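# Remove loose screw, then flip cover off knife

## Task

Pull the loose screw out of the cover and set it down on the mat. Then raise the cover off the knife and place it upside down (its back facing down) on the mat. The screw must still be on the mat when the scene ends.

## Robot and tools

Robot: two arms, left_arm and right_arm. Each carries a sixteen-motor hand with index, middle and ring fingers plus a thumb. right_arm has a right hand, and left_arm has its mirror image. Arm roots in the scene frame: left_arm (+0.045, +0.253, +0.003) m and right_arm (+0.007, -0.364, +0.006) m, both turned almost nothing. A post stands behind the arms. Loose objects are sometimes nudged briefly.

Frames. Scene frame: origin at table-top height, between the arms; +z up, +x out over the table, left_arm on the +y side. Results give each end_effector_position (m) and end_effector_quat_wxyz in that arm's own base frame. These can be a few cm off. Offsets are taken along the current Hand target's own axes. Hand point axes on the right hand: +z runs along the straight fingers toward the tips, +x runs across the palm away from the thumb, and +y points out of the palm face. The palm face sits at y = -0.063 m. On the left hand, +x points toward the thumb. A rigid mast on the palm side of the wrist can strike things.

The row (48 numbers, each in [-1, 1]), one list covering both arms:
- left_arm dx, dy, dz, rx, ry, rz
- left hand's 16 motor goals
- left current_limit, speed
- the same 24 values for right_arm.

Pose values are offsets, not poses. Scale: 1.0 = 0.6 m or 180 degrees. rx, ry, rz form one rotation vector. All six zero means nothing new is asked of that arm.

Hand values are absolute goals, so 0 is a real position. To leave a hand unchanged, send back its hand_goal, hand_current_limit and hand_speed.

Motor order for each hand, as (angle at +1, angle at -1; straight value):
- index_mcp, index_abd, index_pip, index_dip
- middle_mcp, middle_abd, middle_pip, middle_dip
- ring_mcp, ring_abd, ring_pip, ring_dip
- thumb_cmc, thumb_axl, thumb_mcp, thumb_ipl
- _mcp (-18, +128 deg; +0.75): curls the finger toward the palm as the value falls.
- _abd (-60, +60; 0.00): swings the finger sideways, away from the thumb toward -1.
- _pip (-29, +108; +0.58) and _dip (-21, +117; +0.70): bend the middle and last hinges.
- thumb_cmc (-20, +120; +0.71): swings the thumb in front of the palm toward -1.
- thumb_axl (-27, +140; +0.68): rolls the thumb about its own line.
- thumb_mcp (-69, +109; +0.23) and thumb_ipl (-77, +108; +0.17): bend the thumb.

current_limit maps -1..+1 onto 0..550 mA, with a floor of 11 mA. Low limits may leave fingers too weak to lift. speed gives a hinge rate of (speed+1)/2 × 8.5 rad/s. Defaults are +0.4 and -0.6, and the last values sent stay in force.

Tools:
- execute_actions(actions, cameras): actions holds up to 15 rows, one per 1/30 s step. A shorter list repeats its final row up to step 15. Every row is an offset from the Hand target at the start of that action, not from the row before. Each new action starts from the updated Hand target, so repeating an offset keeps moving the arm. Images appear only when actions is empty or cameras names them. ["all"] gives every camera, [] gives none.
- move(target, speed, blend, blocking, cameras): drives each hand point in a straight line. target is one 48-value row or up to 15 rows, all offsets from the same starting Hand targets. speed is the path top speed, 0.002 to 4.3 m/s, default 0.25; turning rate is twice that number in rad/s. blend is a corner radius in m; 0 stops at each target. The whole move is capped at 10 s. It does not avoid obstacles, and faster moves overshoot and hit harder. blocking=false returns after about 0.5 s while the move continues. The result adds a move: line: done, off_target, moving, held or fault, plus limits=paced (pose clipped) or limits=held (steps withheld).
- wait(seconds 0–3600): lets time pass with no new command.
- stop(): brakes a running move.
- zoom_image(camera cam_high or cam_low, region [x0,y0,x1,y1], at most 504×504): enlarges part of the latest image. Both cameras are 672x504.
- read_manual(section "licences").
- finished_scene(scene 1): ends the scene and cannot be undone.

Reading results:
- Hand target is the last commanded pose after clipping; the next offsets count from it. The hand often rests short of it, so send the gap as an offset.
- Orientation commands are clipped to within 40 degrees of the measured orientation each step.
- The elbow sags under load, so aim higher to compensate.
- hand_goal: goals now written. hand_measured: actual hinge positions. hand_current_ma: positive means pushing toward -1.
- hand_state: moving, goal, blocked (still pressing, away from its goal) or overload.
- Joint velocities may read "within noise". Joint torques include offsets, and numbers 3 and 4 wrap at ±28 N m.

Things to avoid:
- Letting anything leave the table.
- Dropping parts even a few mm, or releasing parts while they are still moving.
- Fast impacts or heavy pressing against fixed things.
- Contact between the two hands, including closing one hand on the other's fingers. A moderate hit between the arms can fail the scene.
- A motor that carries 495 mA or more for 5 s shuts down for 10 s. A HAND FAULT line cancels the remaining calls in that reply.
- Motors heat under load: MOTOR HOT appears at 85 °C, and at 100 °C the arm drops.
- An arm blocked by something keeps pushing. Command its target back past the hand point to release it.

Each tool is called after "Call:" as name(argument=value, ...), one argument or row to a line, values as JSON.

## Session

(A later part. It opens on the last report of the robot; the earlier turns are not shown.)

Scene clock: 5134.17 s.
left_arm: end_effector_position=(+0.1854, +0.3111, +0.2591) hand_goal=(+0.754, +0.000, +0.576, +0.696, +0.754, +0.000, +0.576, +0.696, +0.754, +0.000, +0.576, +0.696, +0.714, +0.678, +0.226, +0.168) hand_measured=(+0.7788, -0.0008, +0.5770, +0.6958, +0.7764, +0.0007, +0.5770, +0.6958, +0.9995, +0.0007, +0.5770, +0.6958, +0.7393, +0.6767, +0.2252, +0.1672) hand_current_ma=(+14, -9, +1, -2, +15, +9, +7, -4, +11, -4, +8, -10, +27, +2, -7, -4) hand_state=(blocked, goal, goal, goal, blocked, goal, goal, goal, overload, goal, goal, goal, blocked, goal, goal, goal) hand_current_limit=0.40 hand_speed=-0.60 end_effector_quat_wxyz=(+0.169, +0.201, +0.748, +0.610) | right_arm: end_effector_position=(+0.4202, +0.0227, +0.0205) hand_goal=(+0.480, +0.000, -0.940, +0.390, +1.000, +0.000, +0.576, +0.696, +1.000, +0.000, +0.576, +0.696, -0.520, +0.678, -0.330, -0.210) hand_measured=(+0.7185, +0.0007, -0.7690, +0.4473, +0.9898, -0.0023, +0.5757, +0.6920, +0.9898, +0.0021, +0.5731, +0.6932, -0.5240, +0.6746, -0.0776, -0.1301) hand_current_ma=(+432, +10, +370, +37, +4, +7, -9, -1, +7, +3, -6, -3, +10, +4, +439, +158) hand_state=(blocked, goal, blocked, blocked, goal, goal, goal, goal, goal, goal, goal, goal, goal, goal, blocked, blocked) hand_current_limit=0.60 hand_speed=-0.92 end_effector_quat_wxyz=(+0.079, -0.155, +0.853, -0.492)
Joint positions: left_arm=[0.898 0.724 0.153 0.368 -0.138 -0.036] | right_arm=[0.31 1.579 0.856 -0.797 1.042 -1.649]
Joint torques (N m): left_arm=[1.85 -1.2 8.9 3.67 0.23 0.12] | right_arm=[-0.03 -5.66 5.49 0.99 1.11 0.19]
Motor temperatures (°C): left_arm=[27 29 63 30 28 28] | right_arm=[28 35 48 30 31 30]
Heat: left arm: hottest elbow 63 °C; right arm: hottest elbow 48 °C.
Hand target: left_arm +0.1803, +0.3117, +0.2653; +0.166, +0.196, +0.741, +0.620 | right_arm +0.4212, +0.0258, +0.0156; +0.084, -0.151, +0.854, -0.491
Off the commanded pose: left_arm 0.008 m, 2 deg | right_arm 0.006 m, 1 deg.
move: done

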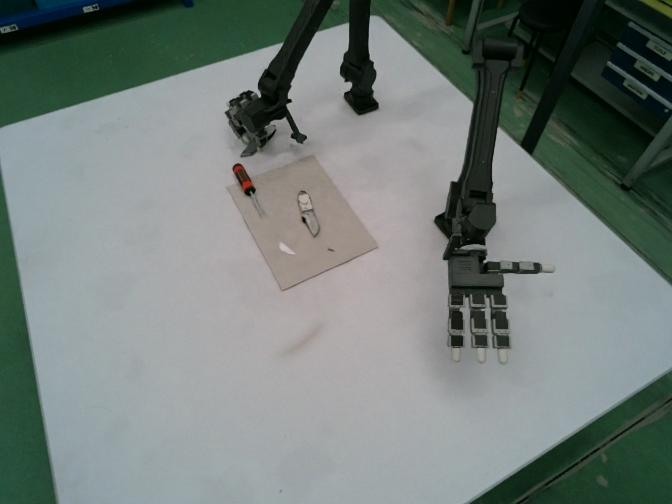

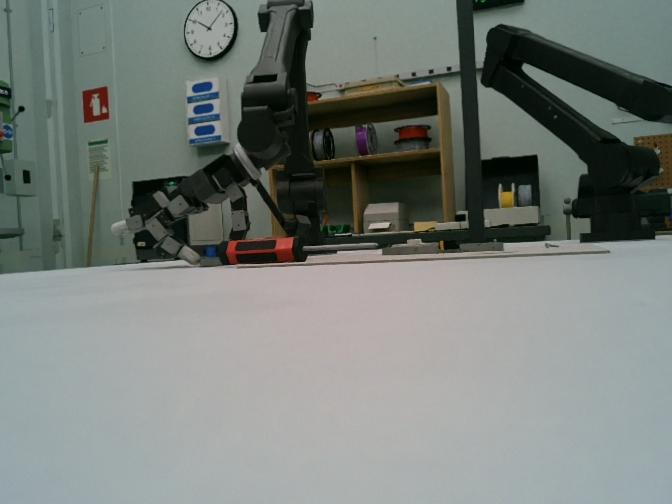

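Call:
move(
  target=[0,0,0,0,0,0,0.754,0,0.576,0.696,0.754,0,0.576,0.696,0.754,0,0.576,0.696,0.714,0.678,0.226,0.168,0.4,-0.6, 0,-0.0577,-0.0333,0,0,0,0.48,0,-0.94,0.39,1.0,0,0.576,0.696,1.0,0,0.576,0.696,-0.52,0.678,-0.33,-0.21,0.6,-0.92],
  speed=0.04,
  cameras=["all"],
)

Call:
zoom_image(
  camera="cam_high",
  region=[215, 100, 295, 170],
)

Call:
zoom_image(
  camera="cam_low",
  region=[100, 190, 300, 280],
)

Scene clock: 5165.70 s.
left_arm: end_effector_position=(+0.1854, +0.3111, +0.2591) hand_goal=(+0.754, +0.000, +0.576, +0.696, +0.754, +0.000, +0.576, +0.696, +0.754, +0.000, +0.576, +0.696, +0.714, +0.678, +0.226, +0.168) hand_measured=(+0.7788, +0.0007, +0.5770, +0.6958, +0.7764, +0.0007, +0.5770, +0.6958, +1.0000, -0.0008, +0.5770, +0.6958, +0.7393, +0.6777, +0.2252, +0.1672) hand_current_ma=(+8, -8, +7, -6, +14, +5, +13, -2, +10, -3, +11, -3, +31, -3, -8, -5) hand_state=(blocked, goal, goal, goal, blocked, goal, goal, goal, overload, goal, goal, goal, blocked, goal, goal, goal) hand_current_limit=0.40 hand_speed=-0.60 end_effector_quat_wxyz=(+0.169, +0.201, +0.748, +0.610) | right_arm: end_effector_position=(+0.4050, +0.0176, +0.0365) hand_goal=(+0.480, +0.000, -0.940, +0.390, +1.000, +0.000, +0.576, +0.696, +1.000, +0.000, +0.576, +0.696, -0.520, +0.678, -0.330, -0.210) hand_measured=(+0.5726, +0.0021, -0.8909, +0.4129, +0.9910, -0.0008, +0.5757, +0.6920, +0.9910, +0.0036, +0.5731, +0.6932, -0.5266, +0.6756, -0.1756, -0.1787) hand_current_ma=(+125, +9, +32, -1, +4, +6, -13, +7, +9, +4, -2, -3, +9, +7, +432, +29) hand_state=(blocked, goal, blocked, blocked, goal, goal, goal, goal, goal, goal, goal, goal, goal, goal, blocked, blocked) hand_current_limit=0.60 hand_speed=-0.92 end_effector_quat_wxyz=(+0.062, -0.163, +0.852, -0.494)
Joint positions: left_arm=[0.898 0.724 0.153 0.368 -0.138 -0.036] | right_arm=[0.31 1.532 0.856 -0.889 1.043 -1.641]
Joint torques (N m): left_arm=[1.55 -1.55 8.65 3.64 0.16 0.1] | right_arm=[-0.09 -7.41 8.76 -0.1 1.07 0.09]
Motor temperatures (°C): left_arm=[27 29 63 30 28 28] | right_arm=[28 35 47 30 31 30]
Heat: left arm: hottest elbow 63 °C; right arm: hottest elbow 47 °C.
Hand target: left_arm +0.1803, +0.3117, +0.2653; +0.166, +0.196, +0.741, +0.620 | right_arm +0.4214, +0.0257, +0.0554; +0.084, -0.151, +0.854, -0.491
Off the commanded pose: left_arm 0.008 m, 2 deg | right_arm 0.026 m, 3 deg.
move: off_target (right_arm)

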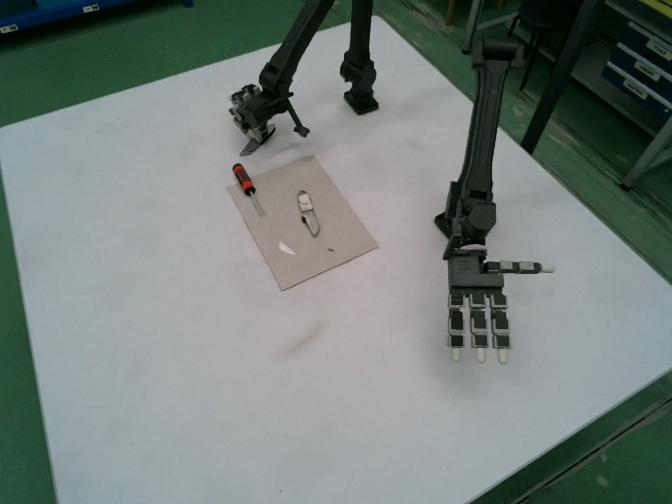

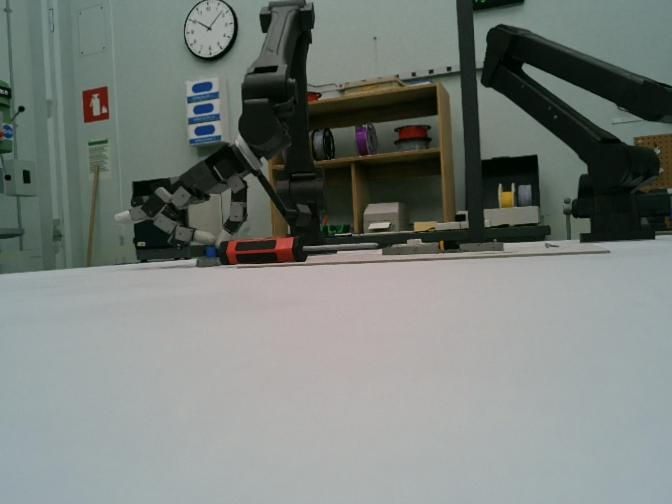

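Scaled by 6.300 from the camera's image (finer frame: 960x720).

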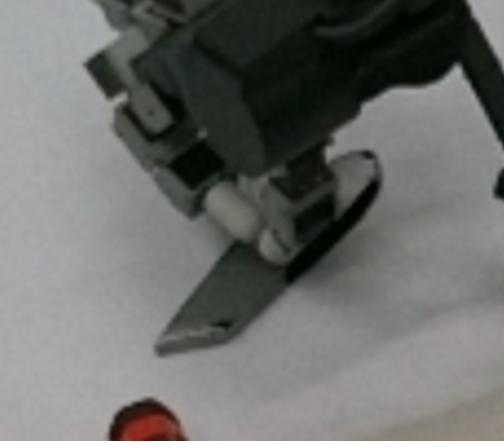

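Scaled by 2.520 from the camera's image (finer frame: 960x720).

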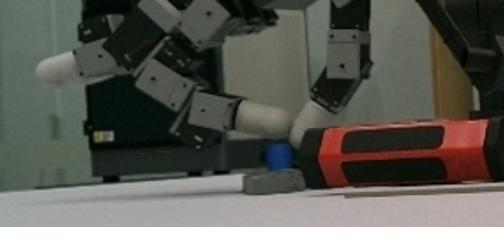

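Call:
move(
  target=[0,0,0,0,0,0,0.754,0,0.576,0.696,0.754,0,0.576,0.696,0.754,0,0.576,0.696,0.714,0.678,0.226,0.168,0.4,-0.6, -0.0370,-0.0162,-0.0040,0,-0.02646,-0.01528,0.836,0,-0.766,0.478,1.0,0,0.576,0.696,1.0,0,0.576,0.696,-0.52,0.678,0.026,-0.198,0.4,-0.7],
  speed=0.04,
  cameras=["all"],
)

Call:
zoom_image(
  camera="cam_high",
  region=[215, 100, 295, 170],
)

Scene clock: 5286.00 s.
left_arm: end_effector_position=(+0.1854, +0.3111, +0.2591) hand_goal=(+0.754, +0.000, +0.576, +0.696, +0.754, +0.000, +0.576, +0.696, +0.754, +0.000, +0.576, +0.696, +0.714, +0.678, +0.226, +0.168) hand_measured=(+0.7788, -0.0008, +0.5770, +0.6958, +0.7764, +0.0007, +0.5770, +0.6958, +0.9995, +0.0007, +0.5770, +0.6958, +0.7393, +0.6777, +0.2252, +0.1672) hand_current_ma=(+14, -12, +2, -7, +14, +8, +13, -7, +9, -1, +3, -9, +31, +1, -5, -6) hand_state=(blocked, goal, goal, goal, blocked, goal, goal, goal, overload, goal, goal, goal, blocked, goal, goal, goal) hand_current_limit=0.40 hand_speed=-0.60 end_effector_quat_wxyz=(+0.169, +0.201, +0.748, +0.610) | right_arm: end_effector_position=(+0.4194, +0.0255, +0.0419) hand_goal=(+0.836, +0.000, -0.766, +0.478, +1.000, +0.000, +0.576, +0.696, +1.000, +0.000, +0.576, +0.696, -0.520, +0.678, +0.026, -0.198) hand_measured=(+0.8246, -0.0037, -0.7678, +0.4741, +0.9910, +0.0007, +0.5757, +0.6920, +0.9898, +0.0021, +0.5731, +0.6920, -0.5240, +0.6746, +0.0243, -0.1949) hand_current_ma=(-4, +8, -5, -9, +4, +7, -8, +2, +8, +3, -4, -1, +7, +8, -10, -2) hand_state=(goal, goal, goal, goal, goal, goal, goal, goal, goal, goal, goal, goal, goal, goal, goal, goal) hand_current_limit=0.40 hand_speed=-0.70 end_effector_quat_wxyz=(+0.079, -0.206, +0.844, -0.489)
Joint positions: left_arm=[0.898 0.724 0.153 0.368 -0.138 -0.036] | right_arm=[0.31 1.517 0.856 -0.76 1.029 -1.824]
Joint torques (N m): left_arm=[1.55 -1.2 8.81 3.75 0.19 0.12] | right_arm=[-1.26 -7.65 9.54 1.16 1.02 -0.19]
Motor temperatures (°C): left_arm=[27 29 63 30 28 28] | right_arm=[28 35 50 30 31 30]
Heat: left arm: hottest elbow 63 °C; right arm: hottest elbow 50 °C.
Hand target: left_arm +0.1803, +0.3117, +0.2653; +0.166, +0.196, +0.741, +0.620 | right_arm +0.4433, +0.0307, +0.0649; +0.108, -0.192, +0.846, -0.486
Off the commanded pose: left_arm 0.008 m, 2 deg | right_arm 0.034 m, 4 deg.
move: off_target (right_arm)

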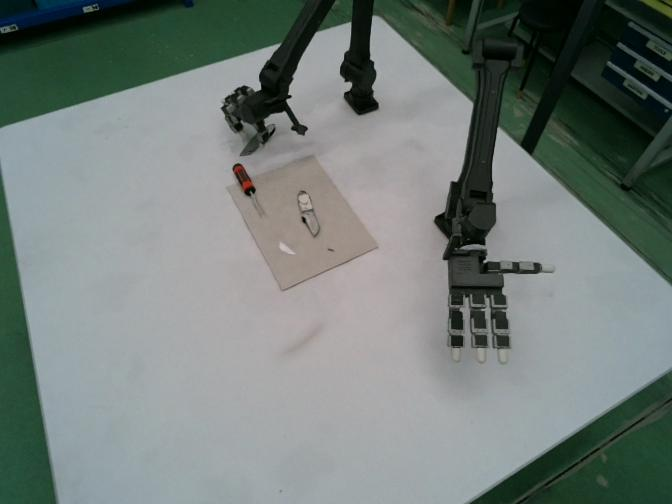

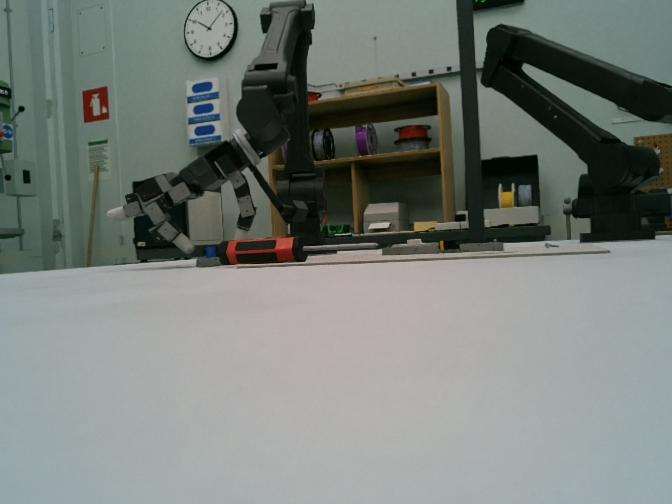

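Scaled by 6.300 from the camera's image (finer frame: 960x720).

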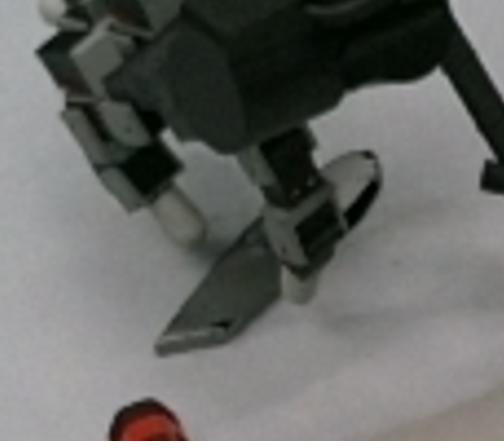

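Call:
move(
  target=[0,0,0,0,0,0,0.754,0,0.576,0.696,0.754,0,0.576,0.696,0.754,0,0.576,0.696,0.714,0.678,0.226,0.168,0.4,-0.6, -0.0072,0.0205,0.0212,0,0,0,0.836,0,-0.766,0.478,1.0,0,0.576,0.696,1.0,0,0.576,0.696,-0.52,0.678,0.026,-0.198,0.4,-0.7],
  speed=0.03,
  cameras=["all"],
)

Call:
zoom_image(
  camera="cam_high",
  region=[215, 100, 295, 170],
)

Scene clock: 5300.60 s.
left_arm: end_effector_position=(+0.1854, +0.3111, +0.2591) hand_goal=(+0.754, +0.000, +0.576, +0.696, +0.754, +0.000, +0.576, +0.696, +0.754, +0.000, +0.576, +0.696, +0.714, +0.678, +0.226, +0.168) hand_measured=(+0.7776, -0.0008, +0.5770, +0.6958, +0.7764, +0.0007, +0.5770, +0.6958, +0.9995, -0.0008, +0.5770, +0.6958, +0.7393, +0.6767, +0.2252, +0.1672) hand_current_ma=(+12, -14, +6, -7, +21, +4, +14, -2, +6, +2, +8, -9, +21, -1, -6, -2) hand_state=(blocked, goal, goal, goal, blocked, goal, goal, goal, overload, goal, goal, goal, blocked, goal, goal, goal) hand_current_limit=0.40 hand_speed=-0.60 end_effector_quat_wxyz=(+0.169, +0.201, +0.748, +0.610) | right_arm: end_effector_position=(+0.4319, +0.0263, +0.0400) hand_goal=(+0.836, +0.000, -0.766, +0.478, +1.000, +0.000, +0.576, +0.696, +1.000, +0.000, +0.576, +0.696, -0.520, +0.678, +0.026, -0.198) hand_measured=(+0.8246, -0.0037, -0.7678, +0.4741, +0.9910, -0.0008, +0.5757, +0.6932, +0.9898, +0.0021, +0.5731, +0.6920, -0.5240, +0.6756, +0.0253, -0.1949) hand_current_ma=(-11, +5, -7, -8, +5, +4, -9, +6, +11, +2, -1, -6, +13, +7, -3, +3) hand_state=(goal, goal, goal, goal, goal, goal, goal, goal, goal, goal, goal, goal, goal, goal, goal, goal) hand_current_limit=0.40 hand_speed=-0.70 end_effector_quat_wxyz=(+0.097, -0.197, +0.845, -0.487)
Joint positions: left_arm=[0.898 0.724 0.153 0.368 -0.138 -0.036] | right_arm=[0.302 1.527 0.856 -0.693 1.026 -1.844]
Joint torques (N m): left_arm=[1.49 -1.67 8.81 3.78 0.18 0.14] | right_arm=[-1.44 -5.42 8.83 1.21 1.01 -0.15]
Motor temperatures (°C): left_arm=[27 29 63 30 28 28] | right_arm=[28 35 50 30 31 30]
Heat: left arm: hottest elbow 63 °C; right arm: hottest elbow 50 °C.
Hand target: left_arm +0.1803, +0.3117, +0.2653; +0.166, +0.196, +0.741, +0.620 | right_arm +0.4492, +0.0281, +0.0479; +0.108, -0.192, +0.846, -0.486
Off the commanded pose: left_arm 0.008 m, 2 deg | right_arm 0.019 m, 1 deg.
move: off_target (right_arm)

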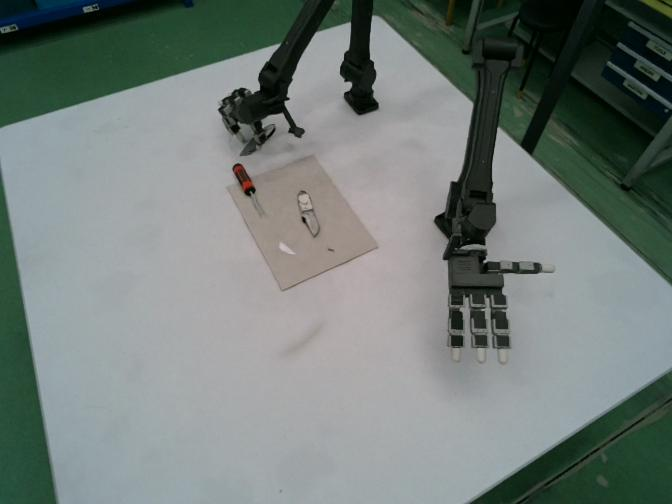

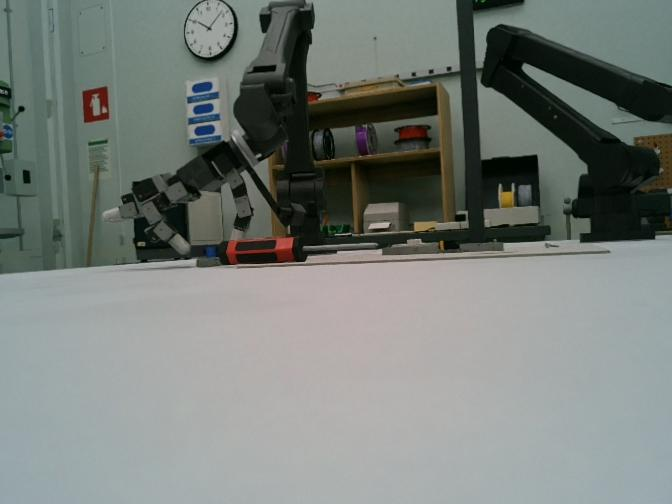

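Scaled by 6.300 from the camera's image (finer frame: 960x720).

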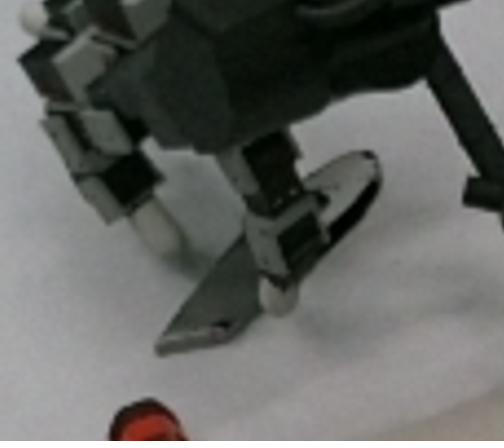

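Call:
move(
  target=[0,0,0,0,0,0,0.754,0,0.576,0.696,0.754,0,0.576,0.696,0.754,0,0.576,0.696,0.714,0.678,0.226,0.168,0.4,-0.6, 0.0340,0.0527,0.0170,0,0,0,0.836,0,-0.766,0.478,1.0,0,0.576,0.696,1.0,0,0.576,0.696,-0.52,0.678,0.026,-0.198,0.4,-0.7],
  speed=0.03,
  cameras=["all"],
)

Call:
zoom_image(
  camera="cam_high",
  region=[215, 100, 295, 170],
)

Call:
zoom_image(
  camera="cam_low",
  region=[100, 190, 300, 280],
)

Scene clock: 5351.60 s.
left_arm: end_effector_position=(+0.1854, +0.3111, +0.2591) hand_goal=(+0.754, +0.000, +0.576, +0.696, +0.754, +0.000, +0.576, +0.696, +0.754, +0.000, +0.576, +0.696, +0.714, +0.678, +0.226, +0.168) hand_measured=(+0.7788, +0.0007, +0.5770, +0.6958, +0.7764, +0.0007, +0.5770, +0.6958, +1.0000, +0.0007, +0.5770, +0.6958, +0.7381, +0.6777, +0.2252, +0.1672) hand_current_ma=(+10, -9, +11, -8, +15, +2, +13, -3, +9, -5, +4, -12, +26, -1, -7, -9) hand_state=(blocked, goal, goal, goal, blocked, goal, goal, goal, overload, goal, goal, goal, blocked, goal, goal, goal) hand_current_limit=0.40 hand_speed=-0.60 end_effector_quat_wxyz=(+0.169, +0.201, +0.748, +0.610) | right_arm: end_effector_position=(+0.4274, +0.0249, +0.0206) hand_goal=(+0.836, +0.000, -0.766, +0.478, +1.000, +0.000, +0.576, +0.696, +1.000, +0.000, +0.576, +0.696, -0.520, +0.678, +0.026, -0.198) hand_measured=(+0.8234, -0.0037, -0.7678, +0.4741, +0.9910, +0.0007, +0.5757, +0.6907, +0.9898, +0.0036, +0.5718, +0.6932, -0.5240, +0.6756, +0.0243, -0.1949) hand_current_ma=(-7, +12, -2, -7, +9, +7, -10, +4, +5, +1, -1, +1, +7, +7, -5, +6) hand_state=(goal, goal, goal, goal, goal, goal, goal, goal, goal, goal, goal, goal, goal, goal, goal, goal) hand_current_limit=0.40 hand_speed=-0.70 end_effector_quat_wxyz=(+0.107, -0.192, +0.846, -0.486)
Joint positions: left_arm=[0.898 0.724 0.153 0.368 -0.138 -0.036] | right_arm=[0.302 1.544 0.806 -0.603 1.026 -1.845]
Joint torques (N m): left_arm=[1.73 -1.32 8.7 3.69 0.19 0.09] | right_arm=[-0.5 -5.42 5.68 1.28 1.09 0.03]
Motor temperatures (°C): left_arm=[27 29 63 30 28 28] | right_arm=[28 35 50 31 31 30]
Heat: left arm: hottest elbow 63 °C; right arm: hottest elbow 50 °C.
Hand target: left_arm +0.1803, +0.3117, +0.2653; +0.166, +0.196, +0.741, +0.620 | right_arm +0.4276, +0.0257, +0.0155; +0.108, -0.192, +0.846, -0.486
Off the commanded pose: left_arm 0.008 m, 2 deg | right_arm 0.005 m, 0 deg.
move: done

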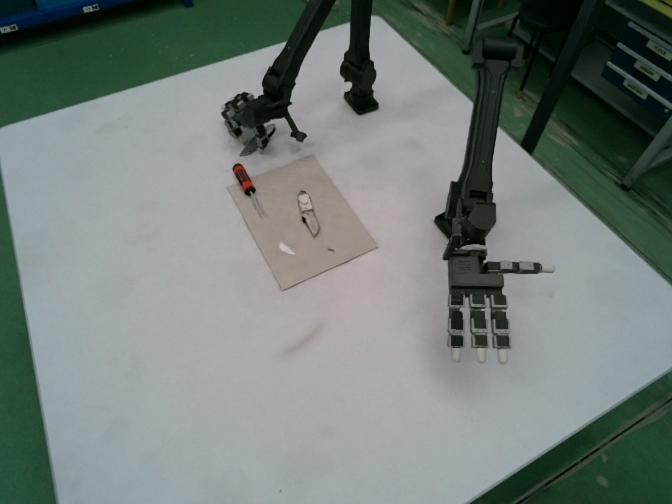

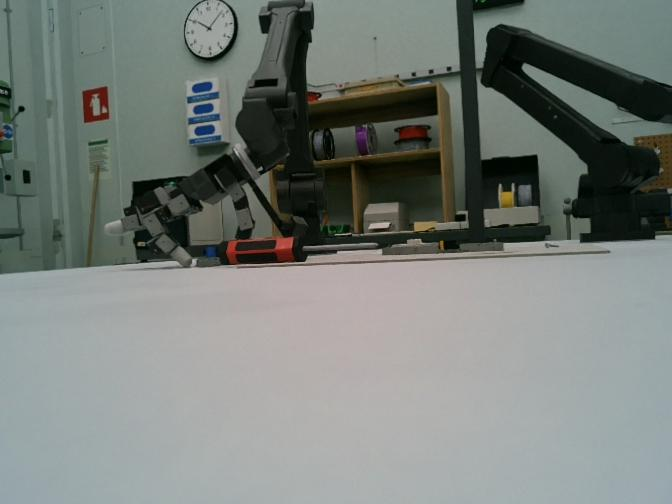

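Scaled by 6.300 from the camera's image (finer frame: 960x720).

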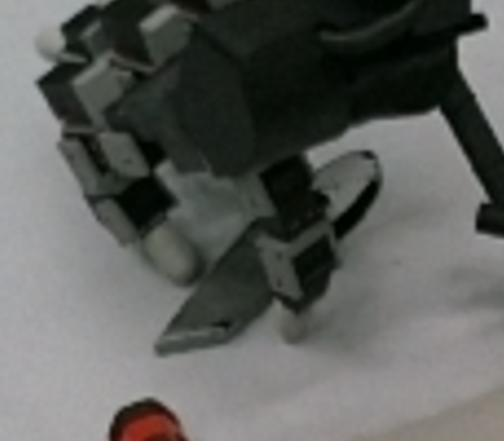

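Scaled by 2.520 from the camera's image (finer frame: 960x720).

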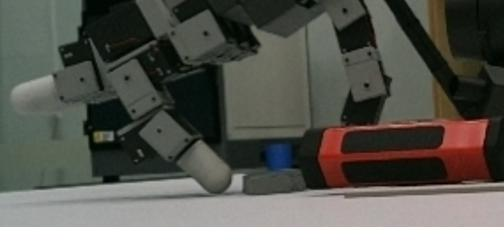

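Call:
move(
  target=[0,0,0,0,0,0,0.754,0,0.576,0.696,0.754,0,0.576,0.696,0.754,0,0.576,0.696,0.714,0.678,0.226,0.168,0.4,-0.6, 0,0,0,0,0,0,0.70,0,-0.766,0.478,1.0,0,0.576,0.696,1.0,0,0.576,0.696,-0.52,0.678,-0.115,-0.11,0.4,-0.92],
  speed=0.04,
)

Call:
move(
  target=[0,0,0,0,0,0,0.754,0,0.576,0.696,0.754,0,0.576,0.696,0.754,0,0.576,0.696,0.714,0.678,0.226,0.168,0.4,-0.6, 0,0,0,0,0,0,0.495,0,-0.885,0.40,1.0,0,0.576,0.696,1.0,0,0.576,0.696,-0.52,0.678,-0.31,-0.235,0.6,-0.92],
  speed=0.04,
  cameras=["all"],
)

Call:
zoom_image(
  camera="cam_high",
  region=[215, 100, 295, 170],
)

Call:
zoom_image(
  camera="cam_low",
  region=[100, 190, 300, 280],
)

Scene clock: 5371.80 s.
left_arm: end_effector_position=(+0.1854, +0.3111, +0.2591) hand_goal=(+0.754, +0.000, +0.576, +0.696, +0.754, +0.000, +0.576, +0.696, +0.754, +0.000, +0.576, +0.696, +0.714, +0.678, +0.226, +0.168) hand_measured=(+0.7788, -0.0008, +0.5770, +0.6971, +0.7764, +0.0007, +0.5770, +0.6958, +1.0000, -0.0008, +0.5770, +0.6971, +0.7393, +0.6767, +0.2252, +0.1672) hand_current_ma=(+10, -8, +4, -5, +16, +8, +12, -3, +15, +3, +10, -7, +28, -6, -3, +2) hand_state=(blocked, goal, goal, goal, blocked, goal, goal, goal, overload, goal, goal, goal, blocked, goal, goal, goal) hand_current_limit=0.40 hand_speed=-0.60 end_effector_quat_wxyz=(+0.169, +0.201, +0.748, +0.610) | right_arm: end_effector_position=(+0.4274, +0.0249, +0.0206) hand_goal=(+0.700, +0.000, -0.766, +0.478, +1.000, +0.000, +0.576, +0.696, +1.000, +0.000, +0.576, +0.696, -0.520, +0.678, -0.114, -0.110) hand_measured=(+0.7028, -0.0037, -0.7652, +0.4766, +0.9910, -0.0008, +0.5757, +0.6920, +0.9910, +0.0021, +0.5718, +0.6932, -0.5228, +0.6767, -0.0875, -0.1063) hand_current_ma=(-4, +13, +0, -5, +5, +5, -9, +7, +7, +2, +4, -3, +10, +8, +11, +5) hand_state=(goal, goal, goal, goal, goal, goal, goal, goal, goal, goal, goal, goal, goal, goal, blocked, goal) hand_current_limit=0.40 hand_speed=-0.92 end_effector_quat_wxyz=(+0.107, -0.192, +0.846, -0.486)
Joint positions: left_arm=[0.898 0.724 0.153 0.368 -0.138 -0.036] | right_arm=[0.302 1.544 0.806 -0.603 1.026 -1.845]
Joint torques (N m): left_arm=[1.67 -1.03 8.83 3.52 0.17 0.13] | right_arm=[-0.5 -5.3 5.67 1.32 1.09 0.03]
Motor temperatures (°C): left_arm=[27 29 63 30 28 28] | right_arm=[28 35 48 31 31 30]
Heat: left arm: hottest elbow 63 °C; right arm: hottest elbow 48 °C.
Hand target: left_arm +0.1803, +0.3117, +0.2653; +0.166, +0.196, +0.741, +0.620 | right_arm +0.4275, +0.0257, +0.0155; +0.108, -0.192, +0.846, -0.486
Off the commanded pose: left_arm 0.008 m, 2 deg | right_arm 0.005 m, 0 deg.
move: done

Scene clock: 5372.53 s.
left_arm: end_effector_position=(+0.1854, +0.3111, +0.2591) hand_goal=(+0.754, +0.000, +0.576, +0.696, +0.754, +0.000, +0.576, +0.696, +0.754, +0.000, +0.576, +0.696, +0.714, +0.678, +0.226, +0.168) hand_measured=(+0.7788, -0.0008, +0.5770, +0.6958, +0.7764, +0.0007, +0.5770, +0.6971, +0.9995, -0.0008, +0.5770, +0.6958, +0.7393, +0.6777, +0.2252, +0.1672) hand_current_ma=(+14, -10, +5, -8, +20, +9, +7, -3, +10, -3, +4, -10, +24, +1, -2, -1) hand_state=(blocked, goal, goal, goal, blocked, goal, goal, goal, overload, goal, goal, goal, blocked, goal, goal, goal) hand_current_limit=0.40 hand_speed=-0.60 end_effector_quat_wxyz=(+0.169, +0.201, +0.748, +0.610) | right_arm: end_effector_position=(+0.4280, +0.0250, +0.0201) hand_goal=(+0.496, +0.000, -0.884, +0.400, +1.000, +0.000, +0.576, +0.696, +1.000, +0.000, +0.576, +0.696, -0.520, +0.678, -0.310, -0.234) hand_measured=(+0.5895, +0.0007, -0.8678, +0.4053, +0.9898, +0.0007, +0.5757, +0.6920, +0.9898, +0.0021, +0.5731, +0.6932, -0.5240, +0.6777, -0.1766, -0.1911) hand_current_ma=(+99, +12, +1, -7, +9, +6, -12, +5, +4, +2, +1, -1, +8, +5, +201, +47) hand_state=(moving, goal, goal, goal, goal, goal, goal, goal, goal, goal, goal, goal, goal, goal, moving, blocked) hand_current_limit=0.60 hand_speed=-0.92 end_effector_quat_wxyz=(+0.108, -0.191, +0.846, -0.486)
Joint positions: left_arm=[0.898 0.724 0.153 0.368 -0.138 -0.036] | right_arm=[0.302 1.545 0.804 -0.597 1.026 -1.845]
Joint torques (N m): left_arm=[1.73 -1.32 8.65 3.63 0.18 0.12] | right_arm=[-0.44 -5.36 5.67 1.14 1.07 0.03]
Motor temperatures (°C): left_arm=[27 29 63 30 28 28] | right_arm=[28 35 48 31 31 30]
Heat: left arm: hottest elbow 63 °C; right arm: hottest elbow 48 °C.
Hand target: left_arm +0.1803, +0.3117, +0.2653; +0.166, +0.196, +0.741, +0.620 | right_arm +0.4277, +0.0258, +0.0157; +0.108, -0.192, +0.846, -0.486
Off the commanded pose: left_arm 0.008 m, 2 deg | right_arm 0.005 m, 0 deg.
move: done

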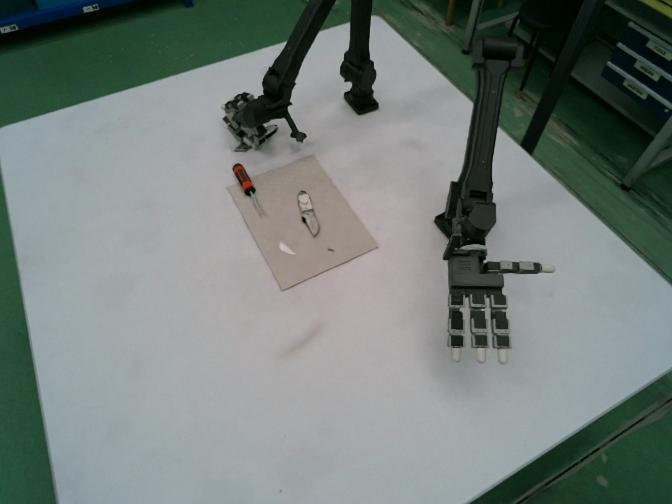

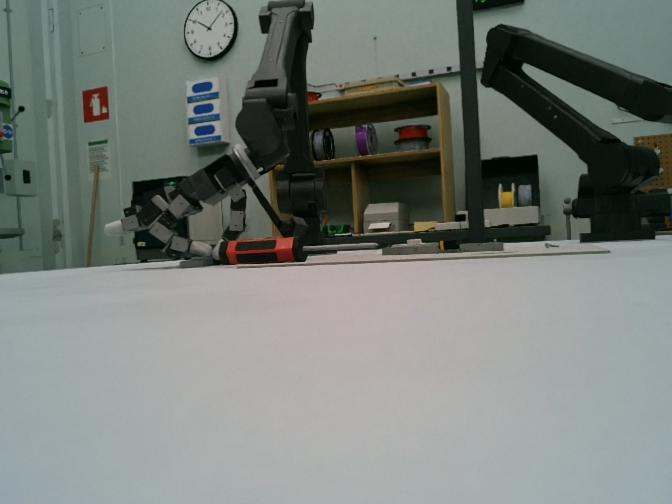

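Scaled by 6.300 from the camera's image (finer frame: 960x720).

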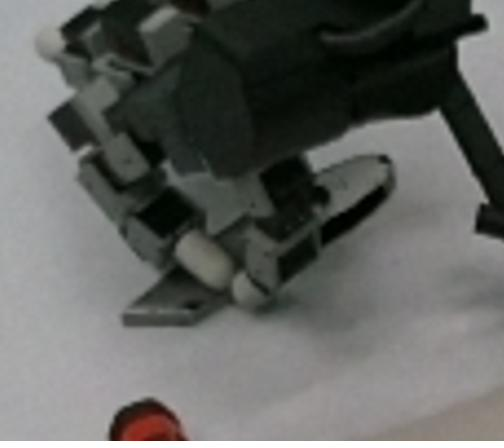

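Scaled by 2.520 from the camera's image (finer frame: 960x720).

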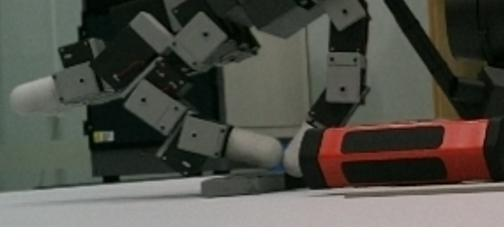

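Call:
move(
  target=[
    [0,0,0,0,0,0,0.754,0,0.576,0.696,0.754,0,0.576,0.696,0.754,0,0.576,0.696,0.714,0.678,0.226,0.168,0.4,-0.6, 0,0,0,0,0,0,0.836,0,-0.766,0.478,1.0,0,0.576,0.696,1.0,0,0.576,0.696,-0.52,0.678,0.026,-0.198,0.4,-0.7],
    [0,0,0,0,0,0,0.754,0,0.576,0.696,0.754,0,0.576,0.696,0.754,0,0.576,0.696,0.714,0.678,0.226,0.168,0.4,-0.6, 0,-0.1155,-0.0667,0,0,0,0.836,0,-0.766,0.478,1.0,0,0.576,0.696,1.0,0,0.576,0.696,-0.52,0.678,0.026,-0.198,0.4,-0.7],
  ],
  speed=0.08,
  cameras=["all"],
)

Call:
zoom_image(
  camera="cam_high",
  region=[215, 100, 295, 170],
)

Scene clock: 5540.90 s.
left_arm: end_effector_position=(+0.1854, +0.3111, +0.2591) hand_goal=(+0.754, +0.000, +0.576, +0.696, +0.754, +0.000, +0.576, +0.696, +0.754, +0.000, +0.576, +0.696, +0.714, +0.678, +0.226, +0.168) hand_measured=(+0.7788, -0.0008, +0.5770, +0.6958, +0.7764, +0.0007, +0.5770, +0.6958, +0.9995, -0.0008, +0.5770, +0.6958, +0.7393, +0.6777, +0.2252, +0.1681) hand_current_ma=(+13, -8, +4, -10, +21, +4, +10, -5, +8, -3, +5, -8, +28, -5, -7, -3) hand_state=(blocked, goal, goal, goal, blocked, goal, goal, goal, overload, goal, goal, goal, blocked, goal, goal, goal) hand_current_limit=0.40 hand_speed=-0.60 end_effector_quat_wxyz=(+0.169, +0.201, +0.748, +0.610) | right_arm: end_effector_position=(+0.4096, +0.0208, +0.0730) hand_goal=(+0.836, +0.000, -0.766, +0.478, +1.000, +0.000, +0.576, +0.696, +1.000, +0.000, +0.576, +0.696, -0.520, +0.678, +0.026, -0.198) hand_measured=(+0.8210, -0.0008, -0.7665, +0.4741, +0.9898, +0.0007, +0.5757, +0.6920, +0.9898, +0.0021, +0.5731, +0.6932, -0.5228, +0.6756, +0.0243, -0.1949) hand_current_ma=(-12, +7, -5, -8, +3, +8, -12, +6, +8, +4, +1, +0, +11, +7, -6, +1) hand_state=(goal, goal, goal, goal, goal, goal, goal, goal, goal, goal, goal, goal, goal, goal, goal, goal) hand_current_limit=0.40 hand_speed=-0.70 end_effector_quat_wxyz=(+0.088, -0.204, +0.844, -0.488)
Joint positions: left_arm=[0.898 0.724 0.153 0.368 -0.138 -0.036] | right_arm=[0.306 1.423 0.851 -0.815 1.027 -1.843]
Joint torques (N m): left_arm=[2.08 -1.44 8.87 3.67 0.18 0.06] | right_arm=[-0.97 -6.42 10.25 0.27 1.04 -0.02]
Motor temperatures (°C): left_arm=[27 29 63 30 28 28] | right_arm=[28 34 44 31 32 30]
Heat: left arm: hottest elbow 63 °C; right arm: hottest elbow 44 °C.
Hand target: left_arm +0.1803, +0.3117, +0.2653; +0.166, +0.196, +0.741, +0.620 | right_arm +0.4280, +0.0255, +0.0955; +0.108, -0.192, +0.846, -0.486
Off the commanded pose: left_arm 0.008 m, 2 deg | right_arm 0.030 m, 3 deg.
move: off_target (right_arm)

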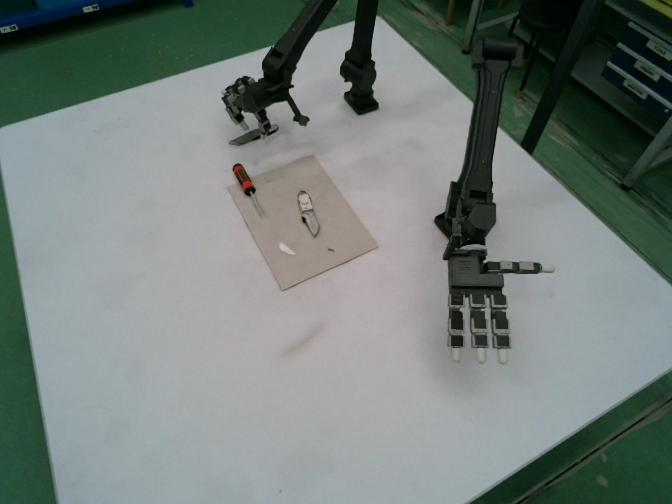

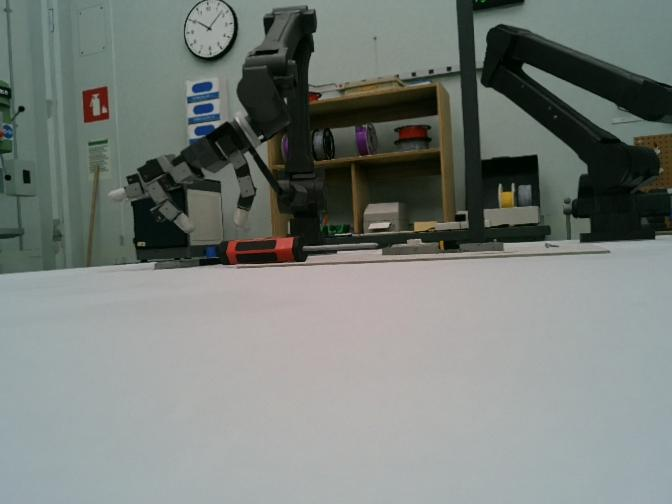

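Scaled by 6.300 from the camera's image (finer frame: 960x720).

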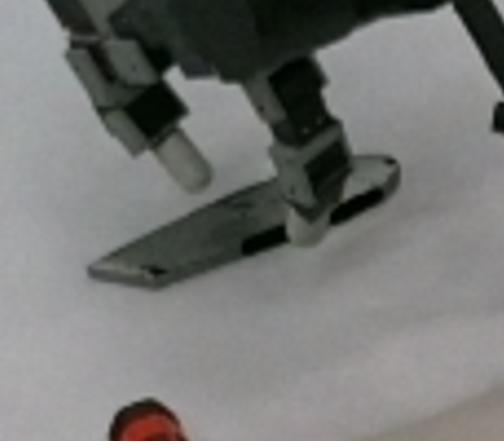

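Call:
move(
  target=[0,0,0,0,0,0,0.754,0,0.576,0.696,0.754,0,0.576,0.696,0.754,0,0.576,0.696,0.714,0.678,0.226,0.168,0.4,-0.6, 0.0557,-0.0730,0.0448,0.08186,0.13641,0.05651,0.342,0,-0.528,0.9855,1.0,0,0.576,0.696,1.0,0,0.576,0.696,-0.52,0.678,0.135,-0.040,0.4,-0.7],
  speed=0.08,
  cameras=["all"],
)

Call:
zoom_image(
  camera="cam_high",
  region=[195, 80, 315, 180],
)

Call:
zoom_image(
  camera="cam_low",
  region=[80, 100, 330, 280],
)

Scene clock: 5569.67 s.
left_arm: end_effector_position=(+0.1854, +0.3111, +0.2591) hand_goal=(+0.754, +0.000, +0.576, +0.696, +0.754, +0.000, +0.576, +0.696, +0.754, +0.000, +0.576, +0.696, +0.714, +0.678, +0.226, +0.168) hand_measured=(+0.7788, -0.0008, +0.5770, +0.6958, +0.7764, +0.0007, +0.5770, +0.6958, +0.9995, -0.0008, +0.5770, +0.6958, +0.7393, +0.6777, +0.2252, +0.1681) hand_current_ma=(+19, -7, +4, -4, +19, +6, +11, -3, +13, -4, +1, -6, +21, -3, -2, -7) hand_state=(blocked, goal, goal, goal, blocked, goal, goal, goal, overload, goal, goal, goal, blocked, goal, goal, goal) hand_current_limit=0.40 hand_speed=-0.60 end_effector_quat_wxyz=(+0.169, +0.201, +0.748, +0.610) | right_arm: end_effector_position=(+0.4038, -0.0306, +0.1084) hand_goal=(+0.342, +0.000, -0.528, +0.986, +1.000, +0.000, +0.576, +0.696, +1.000, +0.000, +0.576, +0.696, -0.520, +0.678, +0.136, -0.040) hand_measured=(+0.3374, +0.0021, -0.5265, +0.9850, +0.9898, +0.0021, +0.5757, +0.6920, +0.9898, +0.0021, +0.5731, +0.6920, -0.5215, +0.6756, +0.1351, -0.0405) hand_current_ma=(-7, +13, -3, -12, +10, +4, -9, +1, +9, +5, -2, -4, +7, +5, -3, +6) hand_state=(goal, goal, goal, goal, goal, goal, goal, goal, goal, goal, goal, goal, goal, goal, goal, goal) hand_current_limit=0.40 hand_speed=-0.70 end_effector_quat_wxyz=(+0.000, -0.026, +0.805, -0.592)
Joint positions: left_arm=[0.898 0.724 0.153 0.368 -0.138 -0.036] | right_arm=[0.281 1.643 1.082 -1.676 1.182 -0.899]
Joint torques (N m): left_arm=[1.32 -1.32 8.72 3.54 0.18 0.12] | right_arm=[-1.44 -6.95 8.69 -1.06 0.86 0.18]
Motor temperatures (°C): left_arm=[27 29 63 30 28 28] | right_arm=[28 35 49 30 32 30]
Heat: left arm: hottest elbow 63 °C; right arm: hottest elbow 49 °C.
Hand target: left_arm +0.1803, +0.3117, +0.2653; +0.166, +0.196, +0.741, +0.620 | right_arm +0.4174, -0.0297, +0.1200; -0.008, +0.006, +0.794, -0.608
Off the commanded pose: left_arm 0.008 m, 2 deg | right_arm 0.018 m, 4 deg.
joint sent to its limit (right arm) — joint 4 (wrist pitch), lower limit. The joint targets are off in orientation, not in position.
move: off_target (right_arm)

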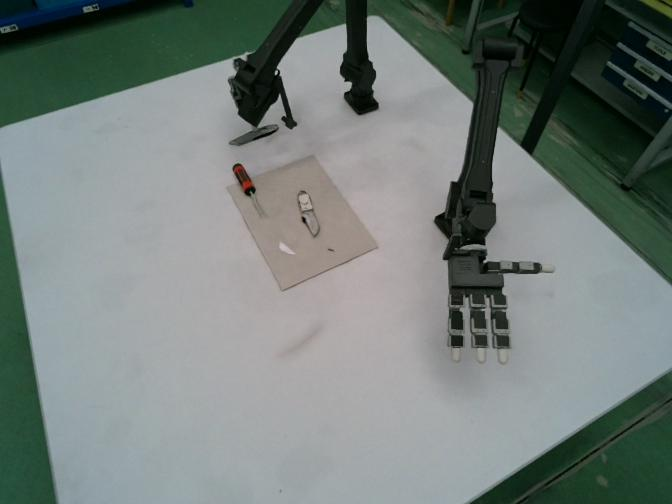

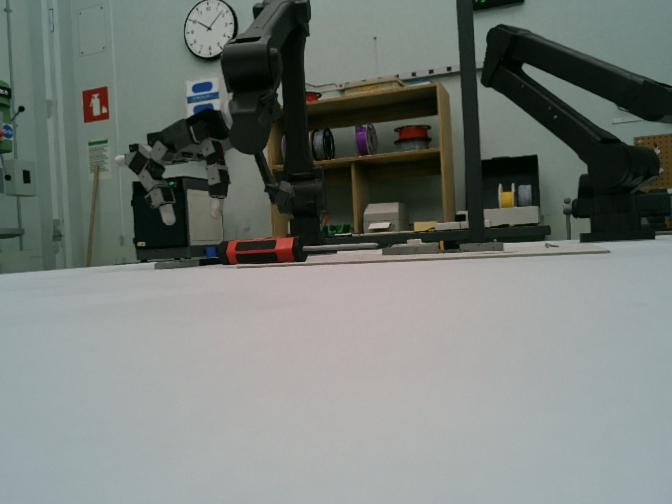

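Scaled by 4.200 from the camera's image (finer frame: 960x720).

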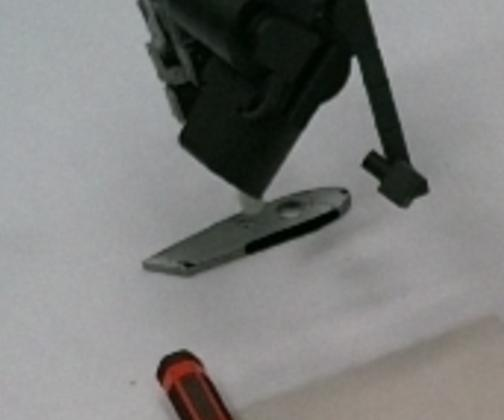

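Scaled by 2.016 from the camera's image (finer frame: 960x720).

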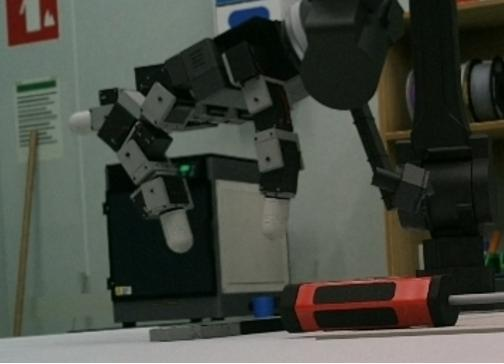

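Call:
move(
  target=[0,0,0,0,0,0,0.754,0,0.576,0.696,0.754,0,0.576,0.696,0.754,0,0.576,0.696,0.714,0.678,0.226,0.168,0.4,-0.6, 0,0.0966,0.0259,0,0,0,0.342,0,-0.528,0.9855,1.0,0,0.576,0.696,1.0,0,0.576,0.696,-0.52,0.678,0.135,-0.040,0.4,-0.7],
  speed=0.07,
  cameras=["all"],
)

Call:
zoom_image(
  camera="cam_high",
  region=[205, 90, 295, 160],
)

Call:
zoom_image(
  camera="cam_low",
  region=[80, 150, 280, 280],
)

Scene clock: 5578.77 s.
left_arm: end_effector_position=(+0.1854, +0.3111, +0.2591) hand_goal=(+0.754, +0.000, +0.576, +0.696, +0.754, +0.000, +0.576, +0.696, +0.754, +0.000, +0.576, +0.696, +0.714, +0.678, +0.226, +0.168) hand_measured=(+0.7788, -0.0008, +0.5770, +0.6958, +0.7764, +0.0007, +0.5770, +0.6958, +0.9995, -0.0008, +0.5770, +0.6958, +0.7393, +0.6777, +0.2252, +0.1681) hand_current_ma=(+8, -7, +5, -10, +10, +8, +9, -1, +10, +3, +5, -7, +27, -2, -9, -5) hand_state=(blocked, goal, goal, goal, blocked, goal, goal, goal, overload, goal, goal, goal, blocked, goal, goal, goal) hand_current_limit=0.40 hand_speed=-0.60 end_effector_quat_wxyz=(+0.169, +0.201, +0.748, +0.610) | right_arm: end_effector_position=(+0.4098, -0.0327, +0.0565) hand_goal=(+0.342, +0.000, -0.528, +0.986, +1.000, +0.000, +0.576, +0.696, +1.000, +0.000, +0.576, +0.696, -0.520, +0.678, +0.136, -0.040) hand_measured=(+0.3374, +0.0007, -0.5265, +0.9850, +0.9898, +0.0036, +0.5757, +0.6920, +0.9898, +0.0021, +0.5731, +0.6920, -0.5228, +0.6756, +0.1351, -0.0405) hand_current_ma=(-4, +6, -8, -11, +4, +6, -11, +5, +9, -1, +2, -3, +6, +5, -4, +3) hand_state=(goal, goal, goal, goal, goal, goal, goal, goal, goal, goal, goal, goal, goal, goal, goal, goal) hand_current_limit=0.40 hand_speed=-0.70 end_effector_quat_wxyz=(-0.011, -0.001, +0.796, -0.606)
Joint positions: left_arm=[0.898 0.724 0.153 0.368 -0.138 -0.036] | right_arm=[0.281 1.793 1.082 -1.676 1.172 -0.734]
Joint torques (N m): left_arm=[1.79 -1.38 8.81 3.67 0.19 0.08] | right_arm=[-0.38 -7.36 6.5 -1.22 0.75 0.22]
Motor temperatures (°C): left_arm=[27 29 63 30 28 28] | right_arm=[28 35 49 31 31 30]
Heat: left arm: hottest elbow 63 °C; right arm: hottest elbow 49 °C.
Hand target: left_arm +0.1803, +0.3117, +0.2653; +0.166, +0.196, +0.741, +0.620 | right_arm +0.4171, -0.0295, +0.0600; -0.008, +0.006, +0.794, -0.608
Off the commanded pose: left_arm 0.008 m, 2 deg | right_arm 0.009 m, 1 deg.
joint sent to its limit (right arm) — joint 4 (wrist pitch), lower limit. The joint targets still meet the commanded pose.
move: done

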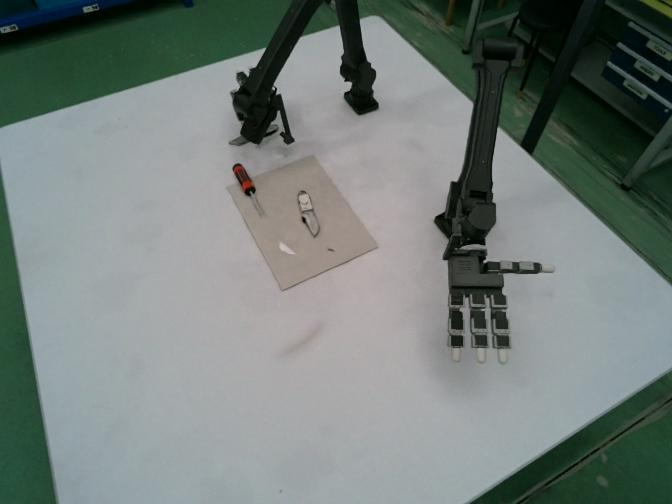

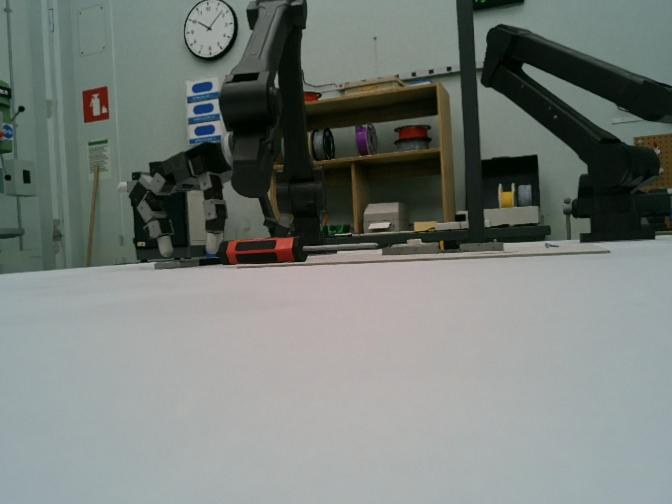

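Scaled by 5.600 from the camera's image (finer frame: 960x720).

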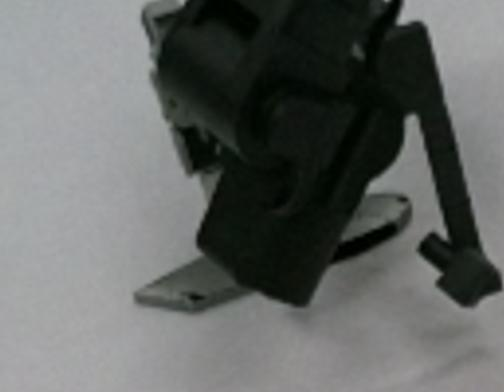

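Scaled by 2.520 from the camera's image (finer frame: 960x720).

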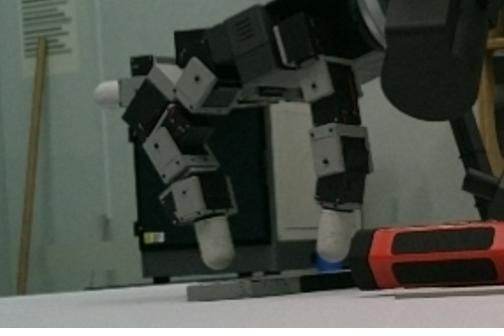

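Call:
move(
  target=[
    [0,0,0,0,0,0,0.754,0,0.576,0.696,0.754,0,0.576,0.696,0.754,0,0.576,0.696,0.714,0.678,0.226,0.168,0.4,-0.6, 0,-0.1127,-0.0302,0,0,0,0.754,0,0.3,0.5,1.0,0,0.576,0.696,1.0,0,0.576,0.696,-0.3,0.678,0.1,0.1,0.4,-0.7],
    [0,0,0,0,0,0,0.754,0,0.576,0.696,0.754,0,0.576,0.696,0.754,0,0.576,0.696,0.714,0.678,0.226,0.168,0.4,-0.6, -0.1072,-0.2435,-0.1215,-0.3228,0.3228,0.4207,0.754,0,0.3,0.5,1.0,0,0.576,0.696,1.0,0,0.576,0.696,-0.3,0.678,0.1,0.1,0.4,-0.7],
  ],
  speed=[0.1, 0.17],
  cameras=["all"],
)

Scene clock: 5615.07 s.
left_arm: end_effector_position=(+0.1854, +0.3111, +0.2591) hand_goal=(+0.754, +0.000, +0.576, +0.696, +0.754, +0.000, +0.576, +0.696, +0.754, +0.000, +0.576, +0.696, +0.714, +0.678, +0.226, +0.168) hand_measured=(+0.7788, -0.0008, +0.5770, +0.6958, +0.7764, +0.0007, +0.5770, +0.6958, +0.9995, +0.0007, +0.5770, +0.6958, +0.7393, +0.6777, +0.2252, +0.1681) hand_current_ma=(+15, -4, +2, -10, +14, +4, +16, -8, +9, -3, +8, -7, +26, +4, -7, -6) hand_state=(blocked, goal, goal, goal, blocked, goal, goal, goal, overload, goal, goal, goal, blocked, goal, goal, goal) hand_current_limit=0.40 hand_speed=-0.60 end_effector_quat_wxyz=(+0.169, +0.201, +0.748, +0.610) | right_arm: end_effector_position=(+0.4811, +0.0062, +0.2101) hand_goal=(+0.754, +0.000, +0.300, +0.500, +1.000, +0.000, +0.576, +0.696, +1.000, +0.000, +0.576, +0.696, -0.300, +0.678, +0.100, +0.100) hand_measured=(+0.7486, -0.0037, +0.3024, +0.5009, +0.9910, -0.0023, +0.5744, +0.6920, +0.9898, -0.0023, +0.5731, +0.6932, -0.3030, +0.6746, +0.0985, +0.1005) hand_current_ma=(-5, +9, -3, -12, +6, +7, -11, +6, +6, +6, +3, -2, +4, +4, +3, -1) hand_state=(goal, goal, goal, goal, goal, goal, goal, goal, goal, goal, goal, goal, goal, goal, goal, goal) hand_current_limit=0.40 hand_speed=-0.70 end_effector_quat_wxyz=(-0.013, +0.704, +0.710, -0.014)
Joint positions: left_arm=[0.898 0.724 0.153 0.368 -0.138 -0.036] | right_arm=[0.072 1.41 1.267 -1.466 -0.001 0.065]
Joint torques (N m): left_arm=[1.61 -1.26 8.9 3.89 0.17 0.12] | right_arm=[-1.38 -7.59 7.64 0.85 -0.1 0.21]
Motor temperatures (°C): left_arm=[27 29 63 30 28 28] | right_arm=[28 35 48 31 31 30]
Heat: left arm: hottest elbow 63 °C; right arm: hottest elbow 48 °C.
Hand target: left_arm +0.1803, +0.3117, +0.2653; +0.166, +0.196, +0.741, +0.620 | right_arm +0.4828, +0.0016, +0.2197; -0.003, +0.713, +0.701, -0.001
Off the commanded pose: left_arm 0.008 m, 2 deg | right_arm 0.011 m, 2 deg.
move: off_target (right_arm)

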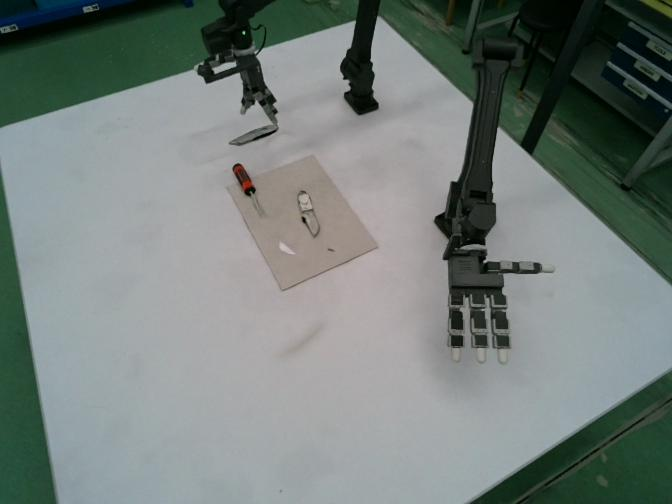

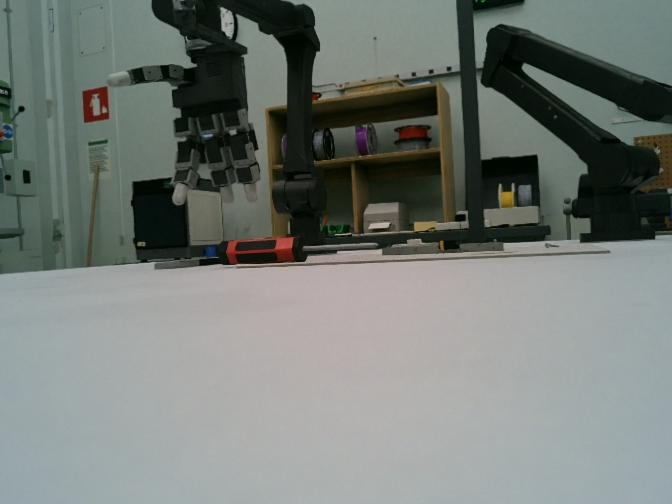

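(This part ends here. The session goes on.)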